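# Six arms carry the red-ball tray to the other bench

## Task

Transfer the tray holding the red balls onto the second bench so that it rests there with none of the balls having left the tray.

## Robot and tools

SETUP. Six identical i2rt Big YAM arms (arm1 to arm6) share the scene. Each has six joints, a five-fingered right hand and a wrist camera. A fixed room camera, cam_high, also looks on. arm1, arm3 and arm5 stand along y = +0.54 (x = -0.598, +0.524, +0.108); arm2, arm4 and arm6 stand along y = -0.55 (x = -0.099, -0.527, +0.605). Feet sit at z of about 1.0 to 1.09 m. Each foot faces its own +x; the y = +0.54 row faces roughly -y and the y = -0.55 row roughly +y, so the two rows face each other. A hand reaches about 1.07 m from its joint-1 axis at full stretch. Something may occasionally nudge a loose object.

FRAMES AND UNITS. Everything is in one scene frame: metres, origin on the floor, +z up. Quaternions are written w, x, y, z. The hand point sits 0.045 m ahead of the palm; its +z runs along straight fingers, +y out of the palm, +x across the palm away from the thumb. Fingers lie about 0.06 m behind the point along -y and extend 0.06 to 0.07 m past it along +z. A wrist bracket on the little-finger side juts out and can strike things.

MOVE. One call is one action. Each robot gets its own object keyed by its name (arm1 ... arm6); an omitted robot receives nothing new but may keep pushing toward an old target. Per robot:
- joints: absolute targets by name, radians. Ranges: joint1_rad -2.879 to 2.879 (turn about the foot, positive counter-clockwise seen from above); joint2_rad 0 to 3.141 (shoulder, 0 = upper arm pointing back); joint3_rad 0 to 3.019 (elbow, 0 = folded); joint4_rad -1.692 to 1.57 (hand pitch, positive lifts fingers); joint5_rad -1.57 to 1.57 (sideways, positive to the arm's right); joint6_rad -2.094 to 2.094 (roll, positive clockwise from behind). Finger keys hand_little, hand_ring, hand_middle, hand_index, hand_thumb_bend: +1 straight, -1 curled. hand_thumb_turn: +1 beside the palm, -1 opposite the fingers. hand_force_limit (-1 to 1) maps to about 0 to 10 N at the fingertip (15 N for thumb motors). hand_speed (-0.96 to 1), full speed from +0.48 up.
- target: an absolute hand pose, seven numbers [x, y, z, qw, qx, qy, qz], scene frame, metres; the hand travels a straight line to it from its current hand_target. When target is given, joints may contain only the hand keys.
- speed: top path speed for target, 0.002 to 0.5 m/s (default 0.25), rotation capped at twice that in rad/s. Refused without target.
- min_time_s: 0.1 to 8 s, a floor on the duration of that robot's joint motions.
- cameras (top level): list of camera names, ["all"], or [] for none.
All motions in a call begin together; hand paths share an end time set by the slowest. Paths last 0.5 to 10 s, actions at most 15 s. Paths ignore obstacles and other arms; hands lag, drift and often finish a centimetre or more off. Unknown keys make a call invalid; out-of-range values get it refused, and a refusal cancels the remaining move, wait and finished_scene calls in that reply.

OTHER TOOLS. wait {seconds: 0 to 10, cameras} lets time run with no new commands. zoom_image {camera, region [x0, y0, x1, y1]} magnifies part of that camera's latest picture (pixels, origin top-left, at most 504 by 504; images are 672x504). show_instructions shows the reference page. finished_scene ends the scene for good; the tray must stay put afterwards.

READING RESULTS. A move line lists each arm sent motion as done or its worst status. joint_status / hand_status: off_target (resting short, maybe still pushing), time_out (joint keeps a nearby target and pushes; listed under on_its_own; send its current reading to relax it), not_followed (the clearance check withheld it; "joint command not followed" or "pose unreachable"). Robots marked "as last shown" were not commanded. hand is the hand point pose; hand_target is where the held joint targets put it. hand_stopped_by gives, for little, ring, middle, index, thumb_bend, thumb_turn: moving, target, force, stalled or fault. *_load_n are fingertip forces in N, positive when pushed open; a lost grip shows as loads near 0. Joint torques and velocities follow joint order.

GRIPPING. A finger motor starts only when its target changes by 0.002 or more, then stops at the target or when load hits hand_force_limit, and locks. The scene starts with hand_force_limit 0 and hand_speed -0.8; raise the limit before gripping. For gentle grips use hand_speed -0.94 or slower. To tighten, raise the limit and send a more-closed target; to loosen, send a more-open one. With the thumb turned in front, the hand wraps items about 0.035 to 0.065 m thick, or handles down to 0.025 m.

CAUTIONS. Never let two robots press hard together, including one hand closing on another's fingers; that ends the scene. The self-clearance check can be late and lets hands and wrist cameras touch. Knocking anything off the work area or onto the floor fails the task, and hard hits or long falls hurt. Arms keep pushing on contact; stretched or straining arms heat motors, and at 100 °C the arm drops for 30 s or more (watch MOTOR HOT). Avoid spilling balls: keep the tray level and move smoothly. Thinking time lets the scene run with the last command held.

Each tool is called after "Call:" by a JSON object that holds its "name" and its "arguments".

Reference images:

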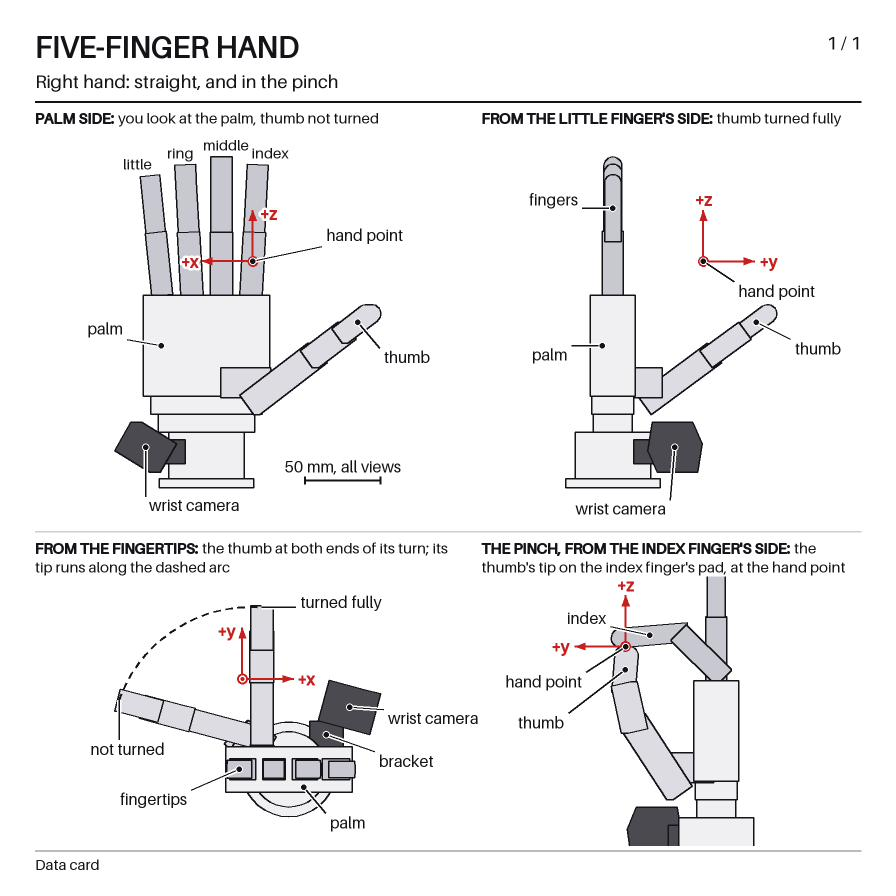

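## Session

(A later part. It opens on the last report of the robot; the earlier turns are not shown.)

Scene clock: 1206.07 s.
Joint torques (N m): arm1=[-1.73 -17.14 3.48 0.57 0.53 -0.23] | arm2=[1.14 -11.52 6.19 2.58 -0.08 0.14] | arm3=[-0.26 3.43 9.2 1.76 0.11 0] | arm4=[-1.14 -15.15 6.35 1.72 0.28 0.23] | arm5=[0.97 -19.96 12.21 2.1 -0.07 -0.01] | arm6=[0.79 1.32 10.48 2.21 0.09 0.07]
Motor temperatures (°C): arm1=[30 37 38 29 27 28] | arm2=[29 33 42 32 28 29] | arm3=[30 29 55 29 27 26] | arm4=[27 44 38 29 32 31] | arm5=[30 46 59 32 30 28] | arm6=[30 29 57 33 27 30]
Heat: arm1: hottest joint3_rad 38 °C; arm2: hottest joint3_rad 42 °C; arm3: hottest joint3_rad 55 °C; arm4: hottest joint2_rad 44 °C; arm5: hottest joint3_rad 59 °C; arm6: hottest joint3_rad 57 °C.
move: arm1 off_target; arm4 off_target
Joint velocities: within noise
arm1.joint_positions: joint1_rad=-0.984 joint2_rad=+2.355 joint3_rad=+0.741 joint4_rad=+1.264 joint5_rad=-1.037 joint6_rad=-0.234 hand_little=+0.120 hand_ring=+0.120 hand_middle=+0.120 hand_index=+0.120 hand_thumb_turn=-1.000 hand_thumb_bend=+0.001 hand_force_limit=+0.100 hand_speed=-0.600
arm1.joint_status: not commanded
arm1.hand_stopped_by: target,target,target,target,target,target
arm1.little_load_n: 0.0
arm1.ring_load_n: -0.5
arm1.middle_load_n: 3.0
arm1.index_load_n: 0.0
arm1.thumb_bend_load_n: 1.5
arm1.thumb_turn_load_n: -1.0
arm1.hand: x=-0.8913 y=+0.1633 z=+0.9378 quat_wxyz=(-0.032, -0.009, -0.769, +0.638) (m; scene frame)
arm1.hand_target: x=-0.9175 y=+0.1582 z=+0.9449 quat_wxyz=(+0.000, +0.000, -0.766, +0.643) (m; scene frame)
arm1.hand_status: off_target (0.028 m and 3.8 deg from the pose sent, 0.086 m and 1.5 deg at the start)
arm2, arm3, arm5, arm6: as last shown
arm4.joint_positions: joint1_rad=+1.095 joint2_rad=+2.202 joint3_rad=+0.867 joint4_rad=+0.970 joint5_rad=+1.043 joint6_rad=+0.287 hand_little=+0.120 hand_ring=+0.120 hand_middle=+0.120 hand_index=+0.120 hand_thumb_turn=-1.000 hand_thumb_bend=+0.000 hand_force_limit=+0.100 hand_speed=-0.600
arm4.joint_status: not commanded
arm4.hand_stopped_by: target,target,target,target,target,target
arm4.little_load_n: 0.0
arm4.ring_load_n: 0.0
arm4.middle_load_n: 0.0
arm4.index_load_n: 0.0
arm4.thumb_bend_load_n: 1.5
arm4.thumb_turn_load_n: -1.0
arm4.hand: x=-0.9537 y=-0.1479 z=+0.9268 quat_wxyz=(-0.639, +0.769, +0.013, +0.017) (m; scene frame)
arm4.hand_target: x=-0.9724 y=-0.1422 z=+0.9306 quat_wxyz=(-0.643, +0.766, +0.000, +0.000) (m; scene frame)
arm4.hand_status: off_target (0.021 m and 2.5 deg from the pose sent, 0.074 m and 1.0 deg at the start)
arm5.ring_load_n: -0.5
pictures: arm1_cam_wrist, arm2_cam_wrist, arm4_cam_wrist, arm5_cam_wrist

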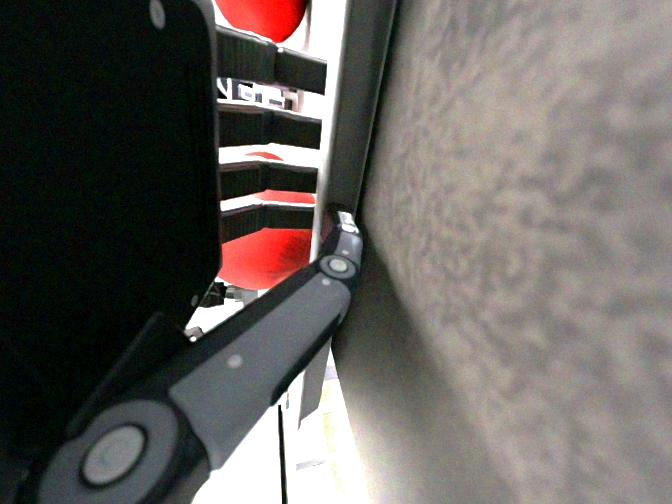

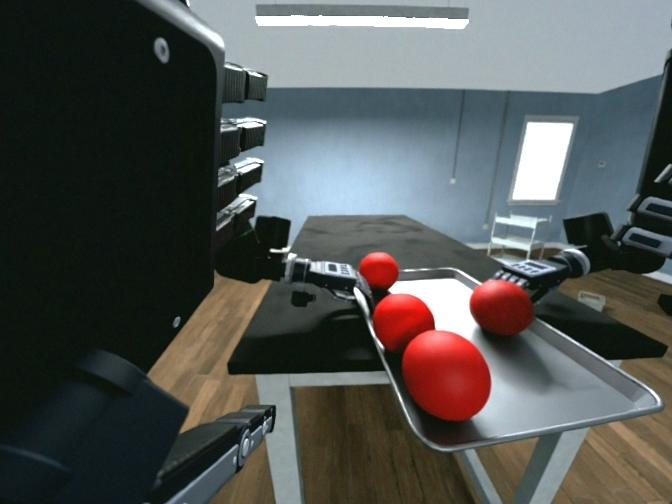

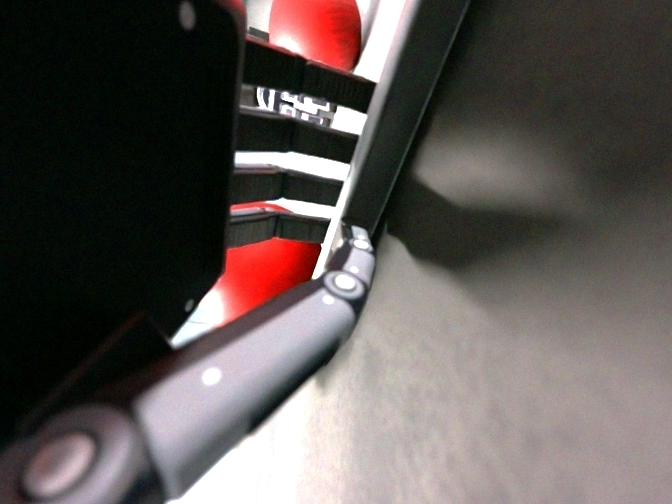

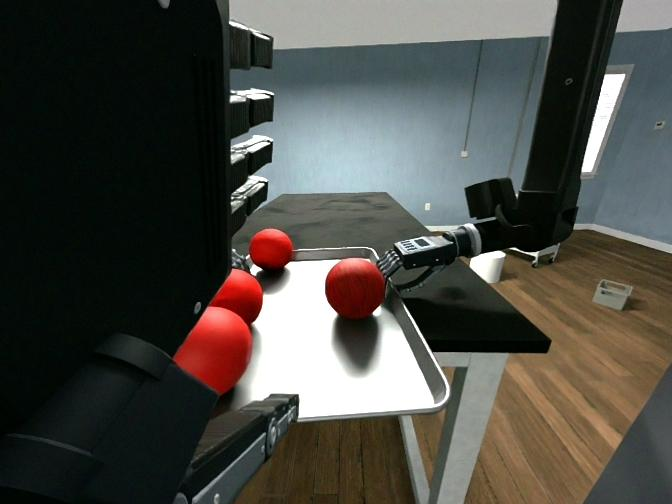

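Call:
{"name": "move", "arguments": {"arm1": {"target": [-0.905, 0.158, 0.995, 0, 0, 0.766, -0.643], "speed": 0.1}, "arm4": {"target": [-0.95, -0.144, 0.980, 0.643, -0.766, 0, 0], "speed": 0.1}}}

Call:
{"name": "move", "arguments": {"arm1": {"target": [-1.005, 0.152, 0.995, 0, 0, 0.766, -0.643], "speed": 0.15}, "arm4": {"target": [-1.00, -0.215, 0.985, 0.643, -0.766, 0, 0], "speed": 0.15}}}

Call:
{"name": "move", "arguments": {"arm4": {"target": [-1.058, -0.19, 0.980, 0.643, -0.766, 0, 0], "speed": 0.15}}}

Call:
{"name": "move", "arguments": {"arm4": {"target": [-1.058, -0.150, 0.975, 0.643, -0.766, 0, 0], "speed": 0.08}, "arm1": {"target": [-1.005, 0.151, 0.965, 0, 0, 0.766, -0.643], "speed": 0.1}, "cameras": ["arm5_cam_wrist", "arm2_cam_wrist", "arm1_cam_wrist", "arm4_cam_wrist"]}}

Call:
{"name": "zoom_image", "arguments": {"camera": "arm5_cam_wrist", "region": [220, 200, 480, 360]}}

Call:
{"name": "zoom_image", "arguments": {"camera": "arm2_cam_wrist", "region": [280, 200, 540, 360]}}

Scene clock: 1236.07 s.
Joint torques (N m): arm1=[-0.44 -17.55 1.62 1.1 -0.14 -0.02] | arm2=[1.14 -11.58 6.19 2.56 -0.08 0.14] | arm3=[-0.26 3.49 9.22 1.76 0.11 0] | arm4=[-2.26 -15.09 3.77 1.42 0.16 0.11] | arm5=[0.91 -19.84 12.21 2.11 -0.07 -0.01] | arm6=[0.62 1.08 10.37 2.25 0.09 0.08]
Motor temperatures (°C): arm1=[30 38 38 28 28 28] | arm2=[29 33 42 32 28 29] | arm3=[30 29 55 29 27 26] | arm4=[27 42 40 29 31 31] | arm5=[30 46 60 32 30 28] | arm6=[30 29 57 33 27 30]
Heat: arm1: hottest joint2_rad 38 °C; arm2: hottest joint3_rad 42 °C; arm3: hottest joint3_rad 55 °C; arm4: hottest joint2_rad 42 °C; arm5: hottest joint3_rad 60 °C; arm6: hottest joint3_rad 57 °C.
move: arm1 done; arm4 done
Joint velocities: within noise
arm1.joint_positions: joint1_rad=-0.984 joint2_rad=+2.201 joint3_rad=+0.694 joint4_rad=+1.182 joint5_rad=-1.006 joint6_rad=-0.247 hand_little=+0.120 hand_ring=+0.120 hand_middle=+0.120 hand_index=+0.120 hand_thumb_turn=-1.000 hand_thumb_bend=+0.000 hand_force_limit=+0.100 hand_speed=-0.600
arm1.joint_status: not commanded
arm1.hand_stopped_by: target,target,target,target,target,target
arm1.little_load_n: 0.5
arm1.ring_load_n: 0.0
arm1.middle_load_n: 0.0
arm1.index_load_n: 0.0
arm1.thumb_bend_load_n: 0.0
arm1.thumb_turn_load_n: 0.0
arm1.hand: x=-0.9025 y=+0.1595 z=+0.9855 quat_wxyz=(-0.008, -0.006, -0.768, +0.641) (m; scene frame)
arm1.hand_target: x=-0.9050 y=+0.1579 z=+0.9949 quat_wxyz=(+0.000, +0.000, -0.766, +0.643) (m; scene frame)
arm1.hand_status: done (0.010 m and 1.2 deg from the pose sent, 0.059 m and 3.8 deg at the start)
arm2, arm3, arm5, arm6: as last shown
arm4.joint_positions: joint1_rad=+1.090 joint2_rad=+2.052 joint3_rad=+0.821 joint4_rad=+0.921 joint5_rad=+1.026 joint6_rad=+0.288 hand_little=+0.120 hand_ring=+0.120 hand_middle=+0.120 hand_index=+0.120 hand_thumb_turn=-1.000 hand_thumb_bend=+0.000 hand_force_limit=+0.100 hand_speed=-0.600
arm4.joint_status: not commanded
arm4.hand_stopped_by: target,target,target,target,target,target
arm4.little_load_n: 0.0
arm4.ring_load_n: 0.0
arm4.middle_load_n: 0.0
arm4.index_load_n: 0.0
arm4.thumb_bend_load_n: 0.0
arm4.thumb_turn_load_n: 0.0
arm4.hand: x=-0.9569 y=-0.1454 z=+0.9861 quat_wxyz=(-0.647, +0.762, +0.000, -0.006) (m; scene frame)
arm4.hand_target: x=-0.9499 y=-0.1441 z=+0.9800 quat_wxyz=(-0.643, +0.766, +0.000, +0.000) (m; scene frame)
arm4.hand_status: done (0.009 m and 1.0 deg from the pose sent, 0.053 m and 2.5 deg at the start)
arm5.ring_load_n: 0.0
pictures: none

Scene clock: 1237.77 s.
Joint torques (N m): arm1=[-1.08 -15.97 5.75 0.99 -0.5 -0.02] | arm2=[1.14 -11.52 6.17 2.56 -0.08 0.14] | arm3=[-0.26 3.49 9.22 1.76 0.11 0.01] | arm4=[-1.2 -16.09 6.38 1.4 0.57 0.13] | arm5=[0.91 -19.9 12.21 2.11 -0.07 -0.01] | arm6=[0.56 1.08 10.4 2.19 0.09 0.06]
Motor temperatures (°C): arm1=[30 38 38 28 28 28] | arm2=[29 33 42 32 28 29] | arm3=[30 29 55 29 27 26] | arm4=[27 42 40 29 31 31] | arm5=[30 46 60 32 30 28] | arm6=[30 29 57 33 27 30]
Heat: arm1: hottest joint2_rad 38 °C; arm2: hottest joint3_rad 42 °C; arm3: hottest joint3_rad 55 °C; arm4: hottest joint2_rad 42 °C; arm5: hottest joint3_rad 60 °C; arm6: hottest joint3_rad 57 °C.
move: arm1 off_target; arm4 off_target
Joint velocities: within noise
arm1.joint_positions: joint1_rad=-1.075 joint2_rad=+2.201 joint3_rad=+0.917 joint4_rad=+0.911 joint5_rad=-1.090 joint6_rad=-0.312 hand_little=+0.120 hand_ring=+0.120 hand_middle=+0.120 hand_index=+0.120 hand_thumb_turn=-1.000 hand_thumb_bend=+0.000 hand_force_limit=+0.100 hand_speed=-0.600
arm1.joint_status: not commanded
arm1.hand_stopped_by: target,target,target,target,target,target
arm1.little_load_n: 0.0
arm1.ring_load_n: 0.0
arm1.middle_load_n: 0.0
arm1.index_load_n: 0.0
arm1.thumb_bend_load_n: 0.0
arm1.thumb_turn_load_n: 0.0
arm1.hand: x=-0.9947 y=+0.1543 z=+0.9980 quat_wxyz=(-0.004, -0.004, -0.767, +0.642) (m; scene frame)
arm1.hand_target: x=-1.0047 y=+0.1521 z=+0.9952 quat_wxyz=(+0.000, +0.000, -0.766, +0.643) (m; scene frame)
arm1.hand_status: off_target (0.011 m and 0.7 deg from the pose sent, 0.103 m and 1.2 deg at the start)
arm2.joint_positions: joint1_rad=+0.778 joint2_rad=+1.978 joint3_rad=+0.664 joint4_rad=+1.565 joint5_rad=-0.720 joint6_rad=-1.110 hand_little=+1.000 hand_ring=+1.000 hand_middle=+1.000 hand_index=+1.000 hand_thumb_turn=+1.000 hand_thumb_bend=+1.000 hand_force_limit=+0.000 hand_speed=-0.800
arm2.joint_status: not commanded
arm2.hand_stopped_by: target,target,target,target,target,target
arm2.little_load_n: 0.0
arm2.ring_load_n: 0.0
arm2.middle_load_n: 0.0
arm2.index_load_n: 0.0
arm2.thumb_bend_load_n: 0.0
arm2.thumb_turn_load_n: 0.0
arm2.hand: x=-0.5895 y=-0.2193 z=+1.1489 quat_wxyz=(-0.763, +0.098, +0.631, -0.102) (m; scene frame)
arm2.hand_target: x=-0.5998 y=-0.2203 z=+1.1560 quat_wxyz=(-0.770, +0.086, +0.624, -0.105) (m; scene frame)
arm2.hand_status: not commanded
arm3, arm6: as last shown
arm4.joint_positions: joint1_rad=+1.263 joint2_rad=+2.042 joint3_rad=+0.839 joint4_rad=+0.700 joint5_rad=+1.193 joint6_rad=+0.446 hand_little=+0.120 hand_ring=+0.120 hand_middle=+0.120 hand_index=+0.120 hand_thumb_turn=-1.000 hand_thumb_bend=+0.000 hand_force_limit=+0.100 hand_speed=-0.600
arm4.joint_status: not commanded
arm4.hand_stopped_by: target,target,target,target,target,target
arm4.little_load_n: 0.0
arm4.ring_load_n: 0.0
arm4.middle_load_n: 0.0
arm4.index_load_n: 0.0
arm4.thumb_bend_load_n: 0.0
arm4.thumb_turn_load_n: 0.0
arm4.hand: x=-0.9849 y=-0.2184 z=+0.9740 quat_wxyz=(-0.639, +0.769, +0.012, +0.014) (m; scene frame)
arm4.hand_target: x=-0.9996 y=-0.2152 z=+0.9853 quat_wxyz=(-0.643, +0.766, +0.000, +0.000) (m; scene frame)
arm4.hand_status: off_target (0.019 m and 2.2 deg from the pose sent, 0.082 m and 1.0 deg at the start)
arm5.joint_positions: joint1_rad=-0.715 joint2_rad=+2.342 joint3_rad=+1.719 joint4_rad=+0.909 joint5_rad=+0.769 joint6_rad=-1.521 hand_little=+1.000 hand_ring=+1.000 hand_middle=+1.000 hand_index=+1.000 hand_thumb_turn=+1.000 hand_thumb_bend=+1.000 hand_force_limit=+0.000 hand_speed=-0.800
arm5.joint_status: not commanded
arm5.hand_stopped_by: target,target,target,target,target,target
arm5.little_load_n: 0.0
arm5.ring_load_n: 0.0
arm5.middle_load_n: 0.0
arm5.index_load_n: -0.5
arm5.thumb_bend_load_n: 0.5
arm5.thumb_turn_load_n: 0.0
arm5.hand: x=-0.5899 y=+0.0828 z=+1.1543 quat_wxyz=(+0.765, -0.076, -0.630, +0.104) (m; scene frame)
arm5.hand_target: x=-0.5993 y=+0.0805 z=+1.1560 quat_wxyz=(+0.773, -0.084, -0.620, +0.106) (m; scene frame)
arm5.hand_status: not commanded
pictures: none

Scene clock: 1238.97 s.
Joint torques (N m): arm1=[-1.03 -16.03 5.78 1.01 -0.49 -0.01] | arm2=[1.14 -11.58 6.19 2.56 -0.08 0.14] | arm3=[-0.21 3.49 9.2 1.76 0.11 0.01] | arm4=[-1.79 -15.56 7.73 1.22 0.4 0.03] | arm5=[0.97 -19.84 12.18 2.1 -0.07 -0.01] | arm6=[0.5 1.08 10.37 2.21 0.09 0.09]
Motor temperatures (°C): arm1=[30 38 38 28 28 28] | arm2=[29 33 42 32 28 29] | arm3=[30 29 55 29 27 26] | arm4=[27 42 40 29 31 31] | arm5=[30 46 60 32 30 28] | arm6=[30 29 57 33 27 30]
Heat: arm1: hottest joint2_rad 38 °C; arm2: hottest joint3_rad 42 °C; arm3: hottest joint3_rad 55 °C; arm4: hottest joint2_rad 42 °C; arm5: hottest joint3_rad 60 °C; arm6: hottest joint3_rad 57 °C.
move: arm4 off_target
Joint velocities: within noise
arm1, arm2, arm3, arm5, arm6: as last shown
arm1.index_load_n: -0.5
arm1.thumb_bend_load_n: 0.5
arm4.joint_positions: joint1_rad=+1.263 joint2_rad=+2.105 joint3_rad=+1.026 joint4_rad=+0.607 joint5_rad=+1.188 joint6_rad=+0.446 hand_little=+0.120 hand_ring=+0.120 hand_middle=+0.120 hand_index=+0.120 hand_thumb_turn=-1.000 hand_thumb_bend=+0.000 hand_force_limit=+0.100 hand_speed=-0.600
arm4.joint_status: not commanded
arm4.hand_stopped_by: target,target,target,target,target,target
arm4.little_load_n: 0.0
arm4.ring_load_n: 0.0
arm4.middle_load_n: 0.0
arm4.index_load_n: 0.0
arm4.thumb_bend_load_n: 0.0
arm4.thumb_turn_load_n: 0.0
arm4.hand: x=-1.0479 y=-0.1967 z=+0.9821 quat_wxyz=(-0.643, +0.766, +0.004, +0.001) (m; scene frame)
arm4.hand_target: x=-1.0576 y=-0.1902 z=+0.9803 quat_wxyz=(-0.643, +0.766, +0.000, +0.000) (m; scene frame)
arm4.hand_status: off_target (0.012 m and 0.5 deg from the pose sent, 0.079 m and 2.2 deg at the start)
arm5.index_load_n: 0.0
arm5.thumb_bend_load_n: 0.0
pictures: none

Scene clock: 1240.23 s.
Joint torques (N m): arm1=[-0.79 -16.56 5.26 2.13 -0.41 0.01] | arm2=[1.14 -11.52 6.17 2.56 -0.08 0.14] | arm3=[-0.26 3.43 9.21 1.76 0.11 0] | arm4=[-1.9 -15.97 7.73 2.44 0.27 -0.14] | arm5=[0.97 -19.84 12.19 2.1 -0.07 -0.01] | arm6=[0.62 0.97 10.36 2.25 0.1 0.07]
Motor temperatures (°C): arm1=[30 38 38 28 28 28] | arm2=[29 33 42 32 28 29] | arm3=[30 29 55 29 27 26] | arm4=[27 42 40 29 31 31] | arm5=[30 46 60 32 30 28] | arm6=[30 29 57 33 27 30]
Heat: arm1: hottest joint2_rad 38 °C; arm2: hottest joint3_rad 42 °C; arm3: hottest joint3_rad 55 °C; arm4: hottest joint2_rad 42 °C; arm5: hottest joint3_rad 60 °C; arm6: hottest joint3_rad 57 °C.
move: arm1 off_target; arm4 off_target
Joint velocities: within noise
arm1.joint_positions: joint1_rad=-1.075 joint2_rad=+2.284 joint3_rad=+0.946 joint4_rad=+0.938 joint5_rad=-1.090 joint6_rad=-0.314 hand_little=+0.120 hand_ring=+0.120 hand_middle=+0.120 hand_index=+0.120 hand_thumb_turn=-1.000 hand_thumb_bend=+0.000 hand_force_limit=+0.100 hand_speed=-0.600
arm1.joint_status: not commanded
arm1.hand_stopped_by: target,target,target,target,target,target
arm1.little_load_n: 0.0
arm1.ring_load_n: 0.0
arm1.middle_load_n: 0.0
arm1.index_load_n: 0.0
arm1.thumb_bend_load_n: 0.5
arm1.thumb_turn_load_n: 0.0
arm1.hand: x=-0.9928 y=+0.1556 z=+0.9651 quat_wxyz=(-0.013, -0.011, -0.771, +0.637) (m; scene frame)
arm1.hand_target: x=-1.0047 y=+0.1512 z=+0.9653 quat_wxyz=(+0.000, +0.000, -0.766, +0.643) (m; scene frame)
arm1.hand_status: off_target (0.013 m and 2.2 deg from the pose sent, 0.035 m and 0.7 deg at the start)
arm2, arm3, arm5, arm6: as last shown
arm4.joint_positions: joint1_rad=+1.192 joint2_rad=+2.140 joint3_rad=+1.073 joint4_rad=+0.636 joint5_rad=+1.127 joint6_rad=+0.393 hand_little=+0.120 hand_ring=+0.120 hand_middle=+0.120 hand_index=+0.120 hand_thumb_turn=-1.000 hand_thumb_bend=+0.000 hand_force_limit=+0.100 hand_speed=-0.600
arm4.joint_status: not commanded
arm4.hand_stopped_by: target,target,target,target,target,target
arm4.little_load_n: 0.0
arm4.ring_load_n: 0.0
arm4.middle_load_n: -0.5
arm4.index_load_n: 0.0
arm4.thumb_bend_load_n: 0.0
arm4.thumb_turn_load_n: 0.0
arm4.hand: x=-1.0472 y=-0.1574 z=+0.9762 quat_wxyz=(-0.639, +0.769, +0.003, +0.004) (m; scene frame)
arm4.hand_target: x=-1.0576 y=-0.1503 z=+0.9752 quat_wxyz=(-0.643, +0.766, +0.000, +0.000) (m; scene frame)
arm4.hand_status: off_target (0.013 m and 0.8 deg from the pose sent, 0.048 m and 0.5 deg at the start)
pictures: arm1_cam_wrist, arm2_cam_wrist, arm4_cam_wrist, arm5_cam_wrist

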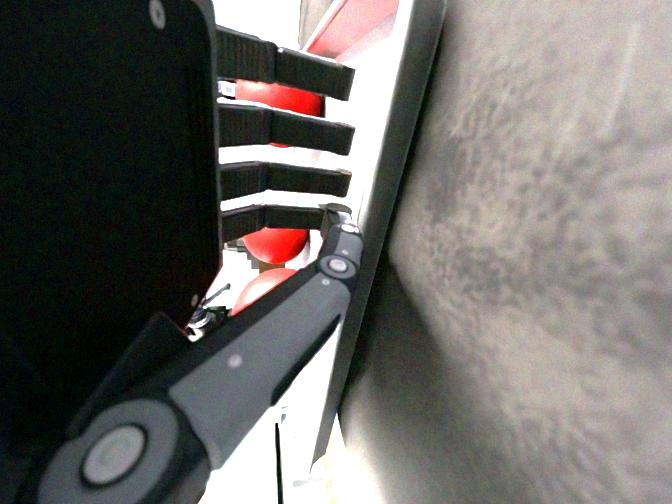

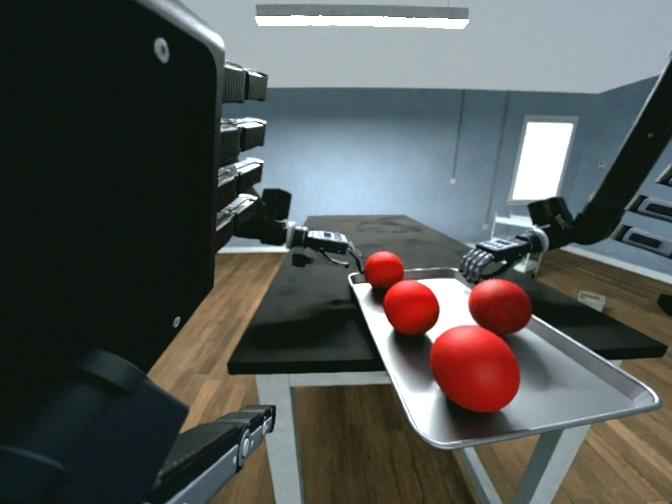

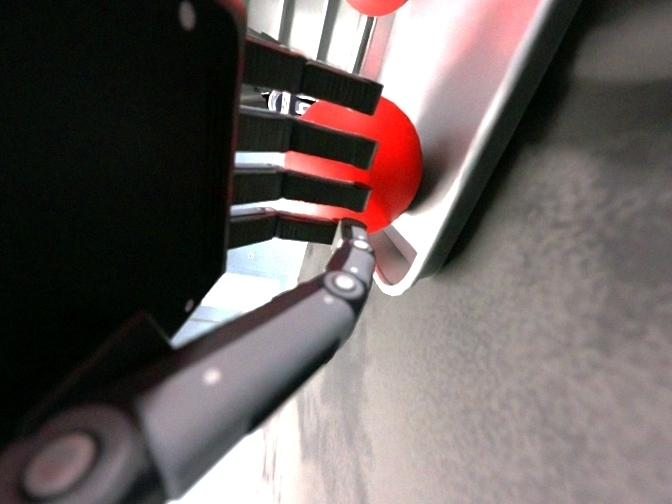

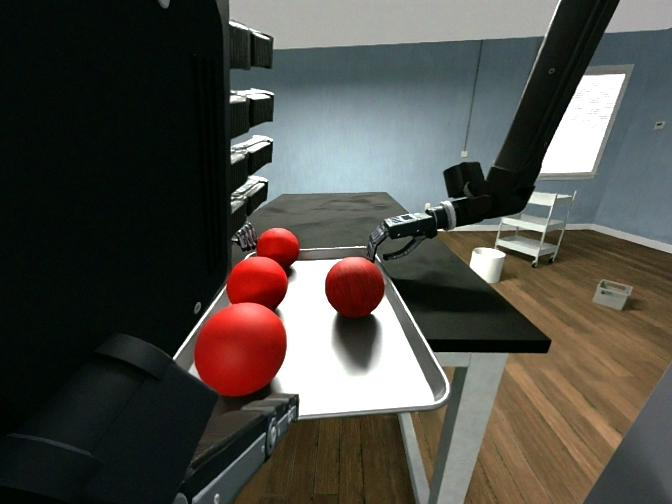

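Scaled by 1.938.

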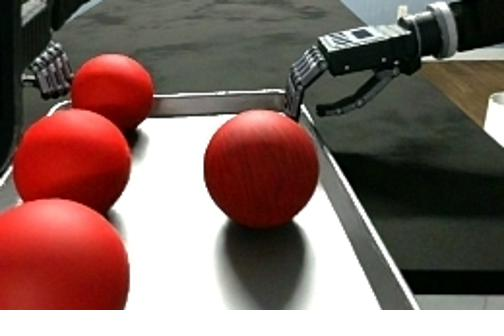

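Scaled by 1.938.

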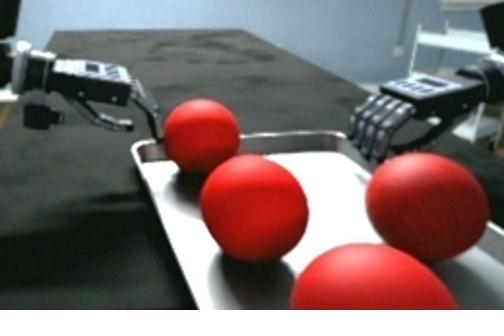

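Call:
{"name": "move", "arguments": {"arm4": {"target": [-1.035, -0.150, 0.958, 0.643, -0.766, 0, 0], "speed": 0.08}, "arm1": {"target": [-0.975, 0.155, 0.955, 0, 0, 0.766, -0.643], "speed": 0.08}}}

Call:
{"name": "move", "arguments": {"arm4": {"target": [-1.035, -0.148, 0.925, 0.643, -0.766, 0, 0], "speed": 0.06}, "arm1": {"target": [-0.975, 0.157, 0.935, 0, 0, 0.766, -0.643], "speed": 0.06}, "cameras": ["arm5_cam_wrist", "arm2_cam_wrist", "arm1_cam_wrist", "arm4_cam_wrist"]}}

Call:
{"name": "zoom_image", "arguments": {"camera": "arm5_cam_wrist", "region": [220, 200, 480, 360]}}

Call:
{"name": "zoom_image", "arguments": {"camera": "arm2_cam_wrist", "region": [280, 200, 540, 360]}}

Scene clock: 1269.70 s.
Joint torques (N m): arm1=[-0.09 -16.09 2.51 2.17 -0.17 0.16] | arm2=[1.14 -11.52 6.17 2.56 -0.08 0.14] | arm3=[-0.26 3.43 9.21 1.76 0.11 0] | arm4=[-2.37 -15.91 4.67 2.54 0.23 -0.14] | arm5=[0.97 -19.96 12.25 2.1 -0.07 -0.01] | arm6=[0.67 1.14 10.44 2.22 0.09 0.07]
Motor temperatures (°C): arm1=[30 38 39 29 28 28] | arm2=[29 34 42 32 28 29] | arm3=[30 29 55 29 27 26] | arm4=[27 42 41 29 31 31] | arm5=[30 46 60 32 30 28] | arm6=[30 29 57 32 27 30]
Heat: arm1: hottest joint3_rad 39 °C; arm2: hottest joint3_rad 42 °C; arm3: hottest joint3_rad 55 °C; arm4: hottest joint2_rad 42 °C; arm5: hottest joint3_rad 60 °C; arm6: hottest joint3_rad 57 °C.
move: arm1 done; arm4 off_target
Joint velocities: within noise
arm1.joint_positions: joint1_rad=-1.062 joint2_rad=+2.299 joint3_rad=+0.907 joint4_rad=+1.038 joint5_rad=-1.075 joint6_rad=-0.313 hand_little=+0.120 hand_ring=+0.120 hand_middle=+0.120 hand_index=+0.120 hand_thumb_turn=-1.000 hand_thumb_bend=+0.000 hand_force_limit=+0.100 hand_speed=-0.600
arm1.joint_status: not commanded
arm1.hand_stopped_by: target,target,target,target,target,target
arm1.little_load_n: 0.0
arm1.ring_load_n: 0.0
arm1.middle_load_n: 0.5
arm1.index_load_n: 0.0
arm1.thumb_bend_load_n: 0.0
arm1.thumb_turn_load_n: 0.0
arm1.hand: x=-0.9807 y=+0.1555 z=+0.9611 quat_wxyz=(+0.004, +0.002, -0.766, +0.643) (m; scene frame)
arm1.hand_target: x=-0.9750 y=+0.1550 z=+0.9551 quat_wxyz=(+0.000, +0.000, -0.766, +0.643) (m; scene frame)
arm1.hand_status: done (0.008 m and 0.5 deg from the pose sent, 0.020 m and 2.2 deg at the start)
arm2, arm3, arm5, arm6: as last shown
arm4.joint_positions: joint1_rad=+1.179 joint2_rad=+2.160 joint3_rad=+1.056 joint4_rad=+0.725 joint5_rad=+1.111 joint6_rad=+0.377 hand_little=+0.120 hand_ring=+0.120 hand_middle=+0.120 hand_index=+0.120 hand_thumb_turn=-1.000 hand_thumb_bend=+0.000 hand_force_limit=+0.100 hand_speed=-0.600
arm4.joint_status: not commanded
arm4.hand_stopped_by: target,target,target,target,target,target
arm4.little_load_n: 0.0
arm4.ring_load_n: -0.5
arm4.middle_load_n: -0.5
arm4.index_load_n: 0.0
arm4.thumb_bend_load_n: 0.0
arm4.thumb_turn_load_n: 0.0
arm4.hand: x=-1.0432 y=-0.1519 z=+0.9718 quat_wxyz=(-0.645, +0.764, -0.007, -0.010) (m; scene frame)
arm4.hand_target: x=-1.0348 y=-0.1501 z=+0.9583 quat_wxyz=(-0.643, +0.766, +0.000, +0.000) (m; scene frame)
arm4.hand_status: off_target (0.016 m and 1.4 deg from the pose sent, 0.023 m and 0.8 deg at the start)
arm5.little_load_n: 0.5
arm5.ring_load_n: -0.5
arm6.index_load_n: 0.5
pictures: none

Scene clock: 1270.80 s.
Joint torques (N m): arm1=[-0.38 -15.56 3.64 2 -0.3 0.13] | arm2=[1.14 -11.52 6.17 2.58 -0.08 0.14] | arm3=[-0.21 3.49 9.21 1.76 0.11 0] | arm4=[-2.02 -15.62 5.94 2.5 0.33 -0.15] | arm5=[1.03 -19.9 12.22 2.13 -0.06 -0.01] | arm6=[0.67 1.26 10.39 2.21 0.09 0.06]
Motor temperatures (°C): arm1=[30 38 39 29 28 28] | arm2=[29 34 42 32 28 29] | arm3=[30 29 55 29 27 26] | arm4=[27 42 41 29 31 31] | arm5=[30 46 60 32 30 28] | arm6=[30 29 57 32 27 30]
Heat: arm1: hottest joint3_rad 39 °C; arm2: hottest joint3_rad 42 °C; arm3: hottest joint3_rad 55 °C; arm4: hottest joint2_rad 42 °C; arm5: hottest joint3_rad 60 °C; arm6: hottest joint3_rad 57 °C.
move: arm1 done; arm4 off_target
Joint velocities: within noise
arm1.joint_positions: joint1_rad=-1.062 joint2_rad=+2.351 joint3_rad=+0.907 joint4_rad=+1.074 joint5_rad=-1.076 joint6_rad=-0.313 hand_little=+0.120 hand_ring=+0.120 hand_middle=+0.120 hand_index=+0.120 hand_thumb_turn=-1.000 hand_thumb_bend=+0.000 hand_force_limit=+0.100 hand_speed=-0.600
arm1.joint_status: not commanded
arm1.hand_stopped_by: target,target,target,target,target,target
arm1.little_load_n: 0.0
arm1.ring_load_n: 0.0
arm1.middle_load_n: -0.5
arm1.index_load_n: 0.0
arm1.thumb_bend_load_n: 0.0
arm1.thumb_turn_load_n: 0.0
arm1.hand: x=-0.9722 y=+0.1600 z=+0.9399 quat_wxyz=(-0.002, -0.002, -0.768, +0.640) (m; scene frame)
arm1.hand_target: x=-0.9749 y=+0.1571 z=+0.9350 quat_wxyz=(+0.000, +0.000, -0.766, +0.643) (m; scene frame)
arm1.hand_status: done (0.006 m and 0.5 deg from the pose sent, 0.027 m and 0.5 deg at the start)
arm2, arm3, arm5, arm6: as last shown
arm4.joint_positions: joint1_rad=+1.177 joint2_rad=+2.236 joint3_rad=+1.056 joint4_rad=+0.790 joint5_rad=+1.106 joint6_rad=+0.376 hand_little=+0.120 hand_ring=+0.120 hand_middle=+0.120 hand_index=+0.120 hand_thumb_turn=-1.000 hand_thumb_bend=+0.000 hand_force_limit=+0.100 hand_speed=-0.600
arm4.joint_status: not commanded
arm4.hand_stopped_by: target,target,target,target,target,target
arm4.little_load_n: 0.0
arm4.ring_load_n: 0.0
arm4.middle_load_n: 0.0
arm4.index_load_n: 0.0
arm4.thumb_bend_load_n: -0.5
arm4.thumb_turn_load_n: -0.5
arm4.hand: x=-1.0360 y=-0.1542 z=+0.9365 quat_wxyz=(-0.643, +0.766, -0.002, -0.007) (m; scene frame)
arm4.hand_target: x=-1.0346 y=-0.1482 z=+0.9252 quat_wxyz=(-0.643, +0.766, +0.000, +0.000) (m; scene frame)
arm4.hand_status: off_target (0.013 m and 0.8 deg from the pose sent, 0.048 m and 1.4 deg at the start)
arm5.little_load_n: 0.0
arm5.ring_load_n: 0.5
arm6.index_load_n: 0.0
pictures: arm1_cam_wrist, arm2_cam_wrist, arm4_cam_wrist, arm5_cam_wrist

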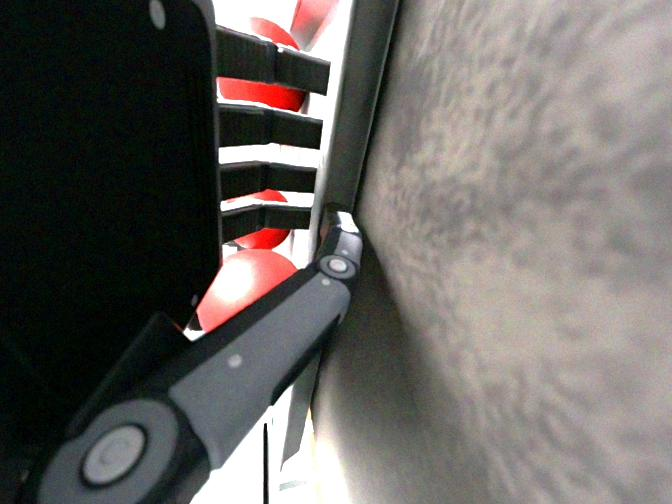

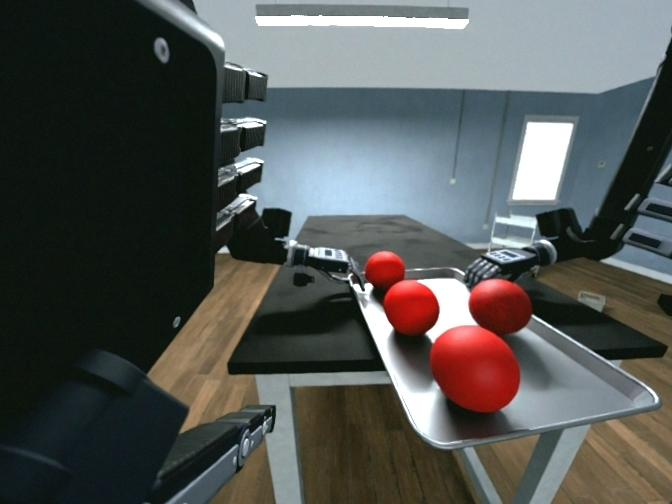

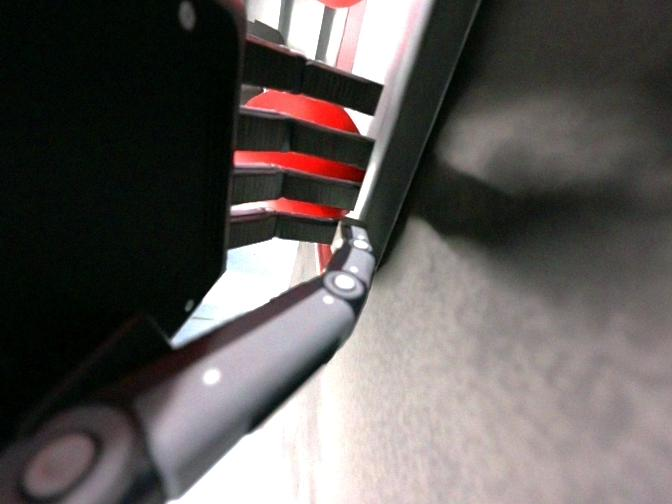

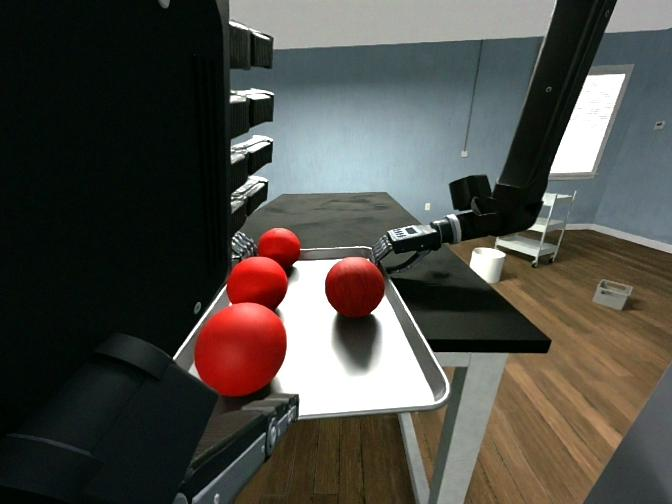

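Scaled by 1.938.

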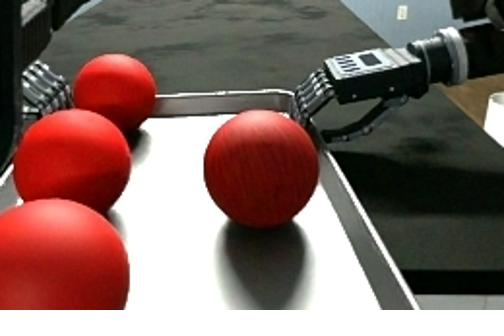

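Scaled by 1.938.

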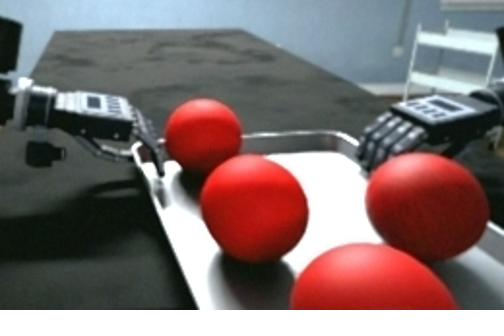

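Call:
{"name": "move", "arguments": {"arm4": {"target": [-1.035, -0.142, 0.921, 0.643, -0.766, 0, 0], "speed": 0.05}, "arm1": {"target": [-0.975, 0.156, 0.933, 0, 0, 0.766, -0.643], "speed": 0.05}}}

Call:
{"name": "move", "arguments": {"arm1": {"joints": {"hand_speed": -0.93, "hand_force_limit": -0.3, "hand_index": -0.7, "hand_middle": -0.7, "hand_ring": -0.7, "hand_little": -0.7}}, "arm4": {"joints": {"hand_speed": -0.93, "hand_force_limit": -0.3, "hand_index": -0.7, "hand_middle": -0.7, "hand_ring": -0.7, "hand_little": -0.7}}}}

Call:
{"name": "move", "arguments": {"arm1": {"joints": {"hand_force_limit": 0.3, "hand_index": -0.75, "hand_middle": -0.75, "hand_ring": -0.75, "hand_little": -0.75}}, "arm4": {"joints": {"hand_force_limit": 0.3, "hand_index": -0.75, "hand_middle": -0.75, "hand_ring": -0.75, "hand_little": -0.75}}, "cameras": ["arm5_cam_wrist", "arm2_cam_wrist"]}}

Scene clock: 1284.37 s.
Joint torques (N m): arm1=[-0.21 -15.27 3.89 2 -0.21 0.14] | arm2=[1.14 -11.52 6.19 2.55 -0.08 0.14] | arm3=[-0.26 3.43 9.2 1.74 0.11 0] | arm4=[-3.25 -14.97 6.48 2.3 -0.01 -0.08] | arm5=[0.91 -19.96 12.21 2.09 -0.07 -0.01] | arm6=[0.56 1.14 10.35 2.15 0.1 0.07]
Motor temperatures (°C): arm1=[30 38 39 29 28 28] | arm2=[29 34 42 32 28 29] | arm3=[30 29 55 29 27 26] | arm4=[27 43 41 29 31 31] | arm5=[30 46 60 32 30 28] | arm6=[30 29 57 32 27 30]
Heat: arm1: hottest joint3_rad 39 °C; arm2: hottest joint3_rad 42 °C; arm3: hottest joint3_rad 55 °C; arm4: hottest joint2_rad 43 °C; arm5: hottest joint3_rad 60 °C; arm6: hottest joint3_rad 57 °C.
move: arm1 done; arm4 off_target
Joint velocities: within noise
arm1.joint_positions: joint1_rad=-1.062 joint2_rad=+2.354 joint3_rad=+0.907 joint4_rad=+1.080 joint5_rad=-1.076 joint6_rad=-0.310 hand_little=+0.120 hand_ring=+0.120 hand_middle=+0.120 hand_index=+0.120 hand_thumb_turn=-1.000 hand_thumb_bend=+0.000 hand_force_limit=+0.100 hand_speed=-0.600
arm1.joint_status: not commanded
arm1.hand_stopped_by: target,target,target,target,target,target
arm1.little_load_n: 0.0
arm1.ring_load_n: 0.0
arm1.middle_load_n: -0.5
arm1.index_load_n: 0.0
arm1.thumb_bend_load_n: 0.0
arm1.thumb_turn_load_n: 0.0
arm1.hand: x=-0.9721 y=+0.1600 z=+0.9396 quat_wxyz=(-0.002, -0.002, -0.767, +0.641) (m; scene frame)
arm1.hand_target: x=-0.9748 y=+0.1561 z=+0.9331 quat_wxyz=(+0.000, +0.000, -0.766, +0.643) (m; scene frame)
arm1.hand_status: done (0.008 m and 0.4 deg from the pose sent, 0.009 m and 0.5 deg at the start)
arm2, arm5: as last shown
arm3.joint_positions: joint1_rad=+0.131 joint2_rad=+0.610 joint3_rad=+1.382 joint4_rad=-1.436 joint5_rad=+0.089 joint6_rad=-1.113 hand_little=+1.000 hand_ring=+1.000 hand_middle=+1.000 hand_index=+1.000 hand_thumb_turn=+1.000 hand_thumb_bend=+1.000 hand_force_limit=+0.000 hand_speed=-0.800
arm3.joint_status: not commanded
arm3.hand_stopped_by: target,target,target,target,target,target
arm3.little_load_n: 0.0
arm3.ring_load_n: 0.0
arm3.middle_load_n: 0.0
arm3.index_load_n: 0.0
arm3.thumb_bend_load_n: -0.5
arm3.thumb_turn_load_n: 0.0
arm3.hand: x=+0.4881 y=+0.3367 z=+1.4687 quat_wxyz=(+0.245, +0.500, -0.746, +0.365) (m; scene frame)
arm3.hand_target: x=+0.4880 y=+0.3372 z=+1.4793 quat_wxyz=(+0.250, +0.496, -0.742, +0.376) (m; scene frame)
arm3.hand_status: not commanded
arm4.joint_positions: joint1_rad=+1.177 joint2_rad=+2.240 joint3_rad=+1.056 joint4_rad=+0.804 joint5_rad=+1.105 joint6_rad=+0.364 hand_little=+0.120 hand_ring=+0.120 hand_middle=+0.120 hand_index=+0.120 hand_thumb_turn=-1.000 hand_thumb_bend=+0.000 hand_force_limit=+0.100 hand_speed=-0.600
arm4.joint_status: not commanded
arm4.hand_stopped_by: target,target,target,target,target,target
arm4.little_load_n: 0.0
arm4.ring_load_n: 0.0
arm4.middle_load_n: 0.0
arm4.index_load_n: 0.0
arm4.thumb_bend_load_n: -2.5
arm4.thumb_turn_load_n: -1.0
arm4.hand: x=-1.0363 y=-0.1541 z=+0.9359 quat_wxyz=(-0.644, +0.765, +0.000, -0.007) (m; scene frame)
arm4.hand_target: x=-1.0341 y=-0.1426 z=+0.9214 quat_wxyz=(-0.643, +0.766, +0.000, +0.000) (m; scene frame)
arm4.hand_status: off_target (0.019 m and 0.8 deg from the pose sent, 0.020 m and 0.8 deg at the start)
arm5.ring_load_n: 0.0
arm6.joint_positions: joint1_rad=-0.493 joint2_rad=+0.613 joint3_rad=+1.441 joint4_rad=-1.236 joint5_rad=+0.146 joint6_rad=-1.234 hand_little=+1.000 hand_ring=+1.000 hand_middle=+1.000 hand_index=+1.000 hand_thumb_turn=+1.000 hand_thumb_bend=+1.000 hand_force_limit=+0.000 hand_speed=-0.800
arm6.joint_status: not commanded
arm6.hand_stopped_by: target,target,target,target,target,target
arm6.little_load_n: 0.0
arm6.ring_load_n: 0.0
arm6.middle_load_n: 0.0
arm6.index_load_n: 0.0
arm6.thumb_bend_load_n: 0.0
arm6.thumb_turn_load_n: 0.0
arm6.hand: x=+0.7739 y=-0.3801 z=+1.6091 quat_wxyz=(-0.317, +0.787, +0.279, +0.449) (m; scene frame)
arm6.hand_target: x=+0.7729 y=-0.3820 z=+1.6204 quat_wxyz=(-0.325, +0.781, +0.276, +0.457) (m; scene frame)
arm6.hand_status: not commanded
pictures: none

Scene clock: 1287.83 s.
Joint torques (N m): arm1=[-0.5 -15.33 3.64 1.72 -0.12 0.12] | arm2=[1.14 -11.52 6.17 2.56 -0.08 0.14] | arm3=[-0.26 3.43 9.21 1.76 0.11 0] | arm4=[-3.14 -14.68 6.34 2.17 0.3 -0.12] | arm5=[0.91 -19.84 12.19 2.1 -0.07 -0.01] | arm6=[0.62 1.2 10.39 2.22 0.09 0.07]
Motor temperatures (°C): arm1=[30 38 39 29 28 28] | arm2=[29 34 42 32 28 29] | arm3=[30 29 55 29 27 26] | arm4=[27 43 41 29 31 31] | arm5=[30 46 60 32 30 28] | arm6=[30 29 57 32 27 30]
Heat: arm1: hottest joint3_rad 39 °C; arm2: hottest joint3_rad 42 °C; arm3: hottest joint3_rad 55 °C; arm4: hottest joint2_rad 43 °C; arm5: hottest joint3_rad 60 °C; arm6: hottest joint3_rad 57 °C.
move: arm1 off_target; arm4 off_target
Joint velocities: within noise
arm1.joint_positions: joint1_rad=-1.058 joint2_rad=+2.354 joint3_rad=+0.910 joint4_rad=+1.087 joint5_rad=-1.078 joint6_rad=-0.310 hand_little=-0.010 hand_ring=+0.004 hand_middle=+0.016 hand_index=-0.062 hand_thumb_turn=-1.000 hand_thumb_bend=+0.001 hand_force_limit=-0.300 hand_speed=-0.930
arm1.joint_status: hand_little off_target (ended at -0.010, target -0.700); hand_ring off_target (ended at +0.004, target -0.700); hand_middle off_target (ended at +0.016, target -0.700); hand_index off_target (ended at -0.062, target -0.700); the others done
arm1.hand_stopped_by: force,force,force,force,target,target
arm1.little_load_n: 2.5
arm1.ring_load_n: 1.5
arm1.middle_load_n: -0.5
arm1.index_load_n: 4.0
arm1.thumb_bend_load_n: 3.0
arm1.thumb_turn_load_n: 1.5
arm1.hand: x=-0.9724 y=+0.1574 z=+0.9411 quat_wxyz=(-0.001, +0.002, -0.766, +0.643) (m; scene frame)
arm1.hand_target: x=-0.9748 y=+0.1561 z=+0.9331 quat_wxyz=(+0.000, +0.000, -0.766, +0.643) (m; scene frame)
arm1.hand_status: not commanded
arm2, arm3, arm5, arm6: as last shown
arm4.joint_positions: joint1_rad=+1.173 joint2_rad=+2.241 joint3_rad=+1.057 joint4_rad=+0.809 joint5_rad=+1.097 joint6_rad=+0.364 hand_little=-0.108 hand_ring=-0.075 hand_middle=-0.062 hand_index=-0.114 hand_thumb_turn=-1.000 hand_thumb_bend=+0.000 hand_force_limit=-0.300 hand_speed=-0.930
arm4.joint_status: hand_little off_target (ended at -0.108, target -0.700); hand_ring off_target (ended at -0.075, target -0.700); hand_middle off_target (ended at -0.062, target -0.700); hand_index off_target (ended at -0.114, target -0.700); the others done
arm4.hand_stopped_by: force,force,force,force,target,target
arm4.little_load_n: 3.5
arm4.ring_load_n: 3.0
arm4.middle_load_n: 1.5
arm4.index_load_n: 4.0
arm4.thumb_bend_load_n: 1.5
arm4.thumb_turn_load_n: 0.0
arm4.hand: x=-1.0374 y=-0.1523 z=+0.9362 quat_wxyz=(-0.644, +0.765, -0.001, -0.011) (m; scene frame)
arm4.hand_target: x=-1.0342 y=-0.1428 z=+0.9214 quat_wxyz=(-0.643, +0.766, +0.000, +0.000) (m; scene frame)
arm4.hand_status: not commanded
arm5.thumb_turn_load_n: 0.5
pictures: none

Scene clock: 1288.47 s.
Joint torques (N m): arm1=[-0.56 -15.27 3.66 1.69 0.23 0.12] | arm2=[1.14 -11.58 6.17 2.56 -0.08 0.14] | arm3=[-0.26 3.49 9.2 1.77 0.11 0] | arm4=[-2.43 -15.33 5.76 2.15 0.65 -0.11] | arm5=[0.91 -19.78 12.18 2.07 -0.06 -0.01] | arm6=[0.38 1.14 10.41 2.19 0.09 0.08]
Motor temperatures (°C): arm1=[30 38 39 29 28 28] | arm2=[29 34 42 32 28 29] | arm3=[30 29 55 29 27 26] | arm4=[27 43 41 29 31 31] | arm5=[30 46 60 32 30 28] | arm6=[30 29 57 32 27 30]
Heat: arm1: hottest joint3_rad 39 °C; arm2: hottest joint3_rad 42 °C; arm3: hottest joint3_rad 55 °C; arm4: hottest joint2_rad 43 °C; arm5: hottest joint3_rad 60 °C; arm6: hottest joint3_rad 57 °C.
move: arm1 off_target; arm4 off_target
Joint velocities: within noise
arm1.joint_positions: joint1_rad=-1.058 joint2_rad=+2.354 joint3_rad=+0.910 joint4_rad=+1.087 joint5_rad=-1.087 joint6_rad=-0.310 hand_little=-0.061 hand_ring=-0.033 hand_middle=-0.027 hand_index=-0.073 hand_thumb_turn=-1.000 hand_thumb_bend=+0.003 hand_force_limit=+0.300 hand_speed=-0.930
arm1.joint_status: hand_little off_target (ended at -0.061, target -0.750); hand_ring off_target (ended at -0.033, target -0.750); hand_middle off_target (ended at -0.027, target -0.750); hand_index off_target (ended at -0.073, target -0.750); the others done
arm1.hand_stopped_by: force,force,force,force,target,target
arm1.little_load_n: 7.5
arm1.ring_load_n: 6.0
arm1.middle_load_n: 6.0
arm1.index_load_n: 2.5
arm1.thumb_bend_load_n: 10.0
arm1.thumb_turn_load_n: 3.5
arm1.hand: x=-0.9708 y=+0.1575 z=+0.9416 quat_wxyz=(-0.004, +0.005, -0.765, +0.644) (m; scene frame)
arm1.hand_target: x=-0.9747 y=+0.1561 z=+0.9331 quat_wxyz=(+0.000, +0.000, -0.766, +0.643) (m; scene frame)
arm1.hand_status: not commanded
arm2, arm3, arm5, arm6: as last shown
arm2.middle_load_n: -0.5
arm3.thumb_bend_load_n: 0.0
arm4.joint_positions: joint1_rad=+1.171 joint2_rad=+2.243 joint3_rad=+1.065 joint4_rad=+0.810 joint5_rad=+1.089 joint6_rad=+0.364 hand_little=-0.139 hand_ring=-0.098 hand_middle=-0.079 hand_index=-0.125 hand_thumb_turn=-1.000 hand_thumb_bend=+0.001 hand_force_limit=+0.300 hand_speed=-0.930
arm4.joint_status: hand_little off_target (ended at -0.139, target -0.750); hand_ring off_target (ended at -0.098, target -0.750); hand_middle off_target (ended at -0.079, target -0.750); hand_index off_target (ended at -0.125, target -0.750); the others done
arm4.hand_stopped_by: force,force,force,force,target,target
arm4.little_load_n: 4.5
arm4.ring_load_n: 5.0
arm4.middle_load_n: 5.0
arm4.index_load_n: 8.0
arm4.thumb_bend_load_n: 7.0
arm4.thumb_turn_load_n: 2.0
arm4.hand: x=-1.0408 y=-0.1500 z=+0.9371 quat_wxyz=(-0.644, +0.765, -0.001, -0.015) (m; scene frame)
arm4.hand_target: x=-1.0342 y=-0.1427 z=+0.9215 quat_wxyz=(-0.643, +0.766, +0.000, +0.000) (m; scene frame)
arm4.hand_status: not commanded
arm5.ring_load_n: -0.5
arm5.middle_load_n: -0.5
arm5.thumb_turn_load_n: 0.0
pictures: arm2_cam_wrist, arm5_cam_wrist

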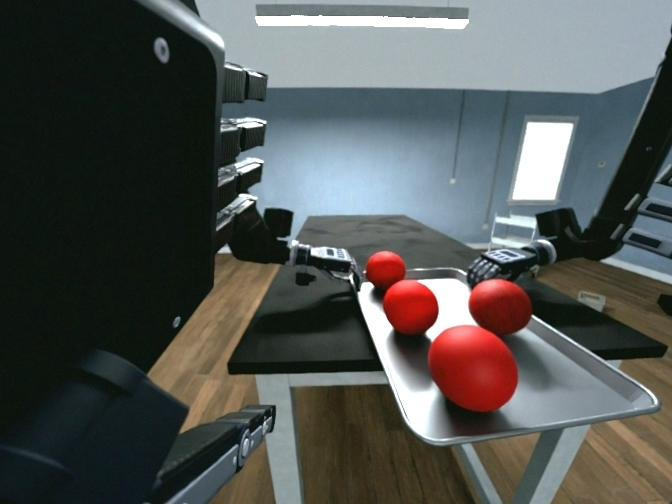

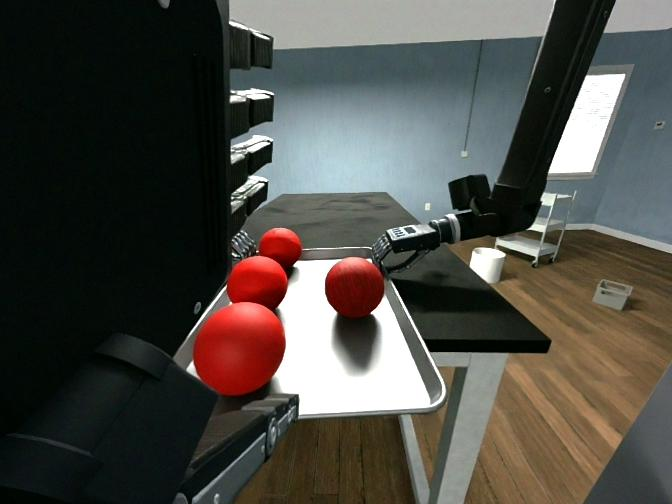

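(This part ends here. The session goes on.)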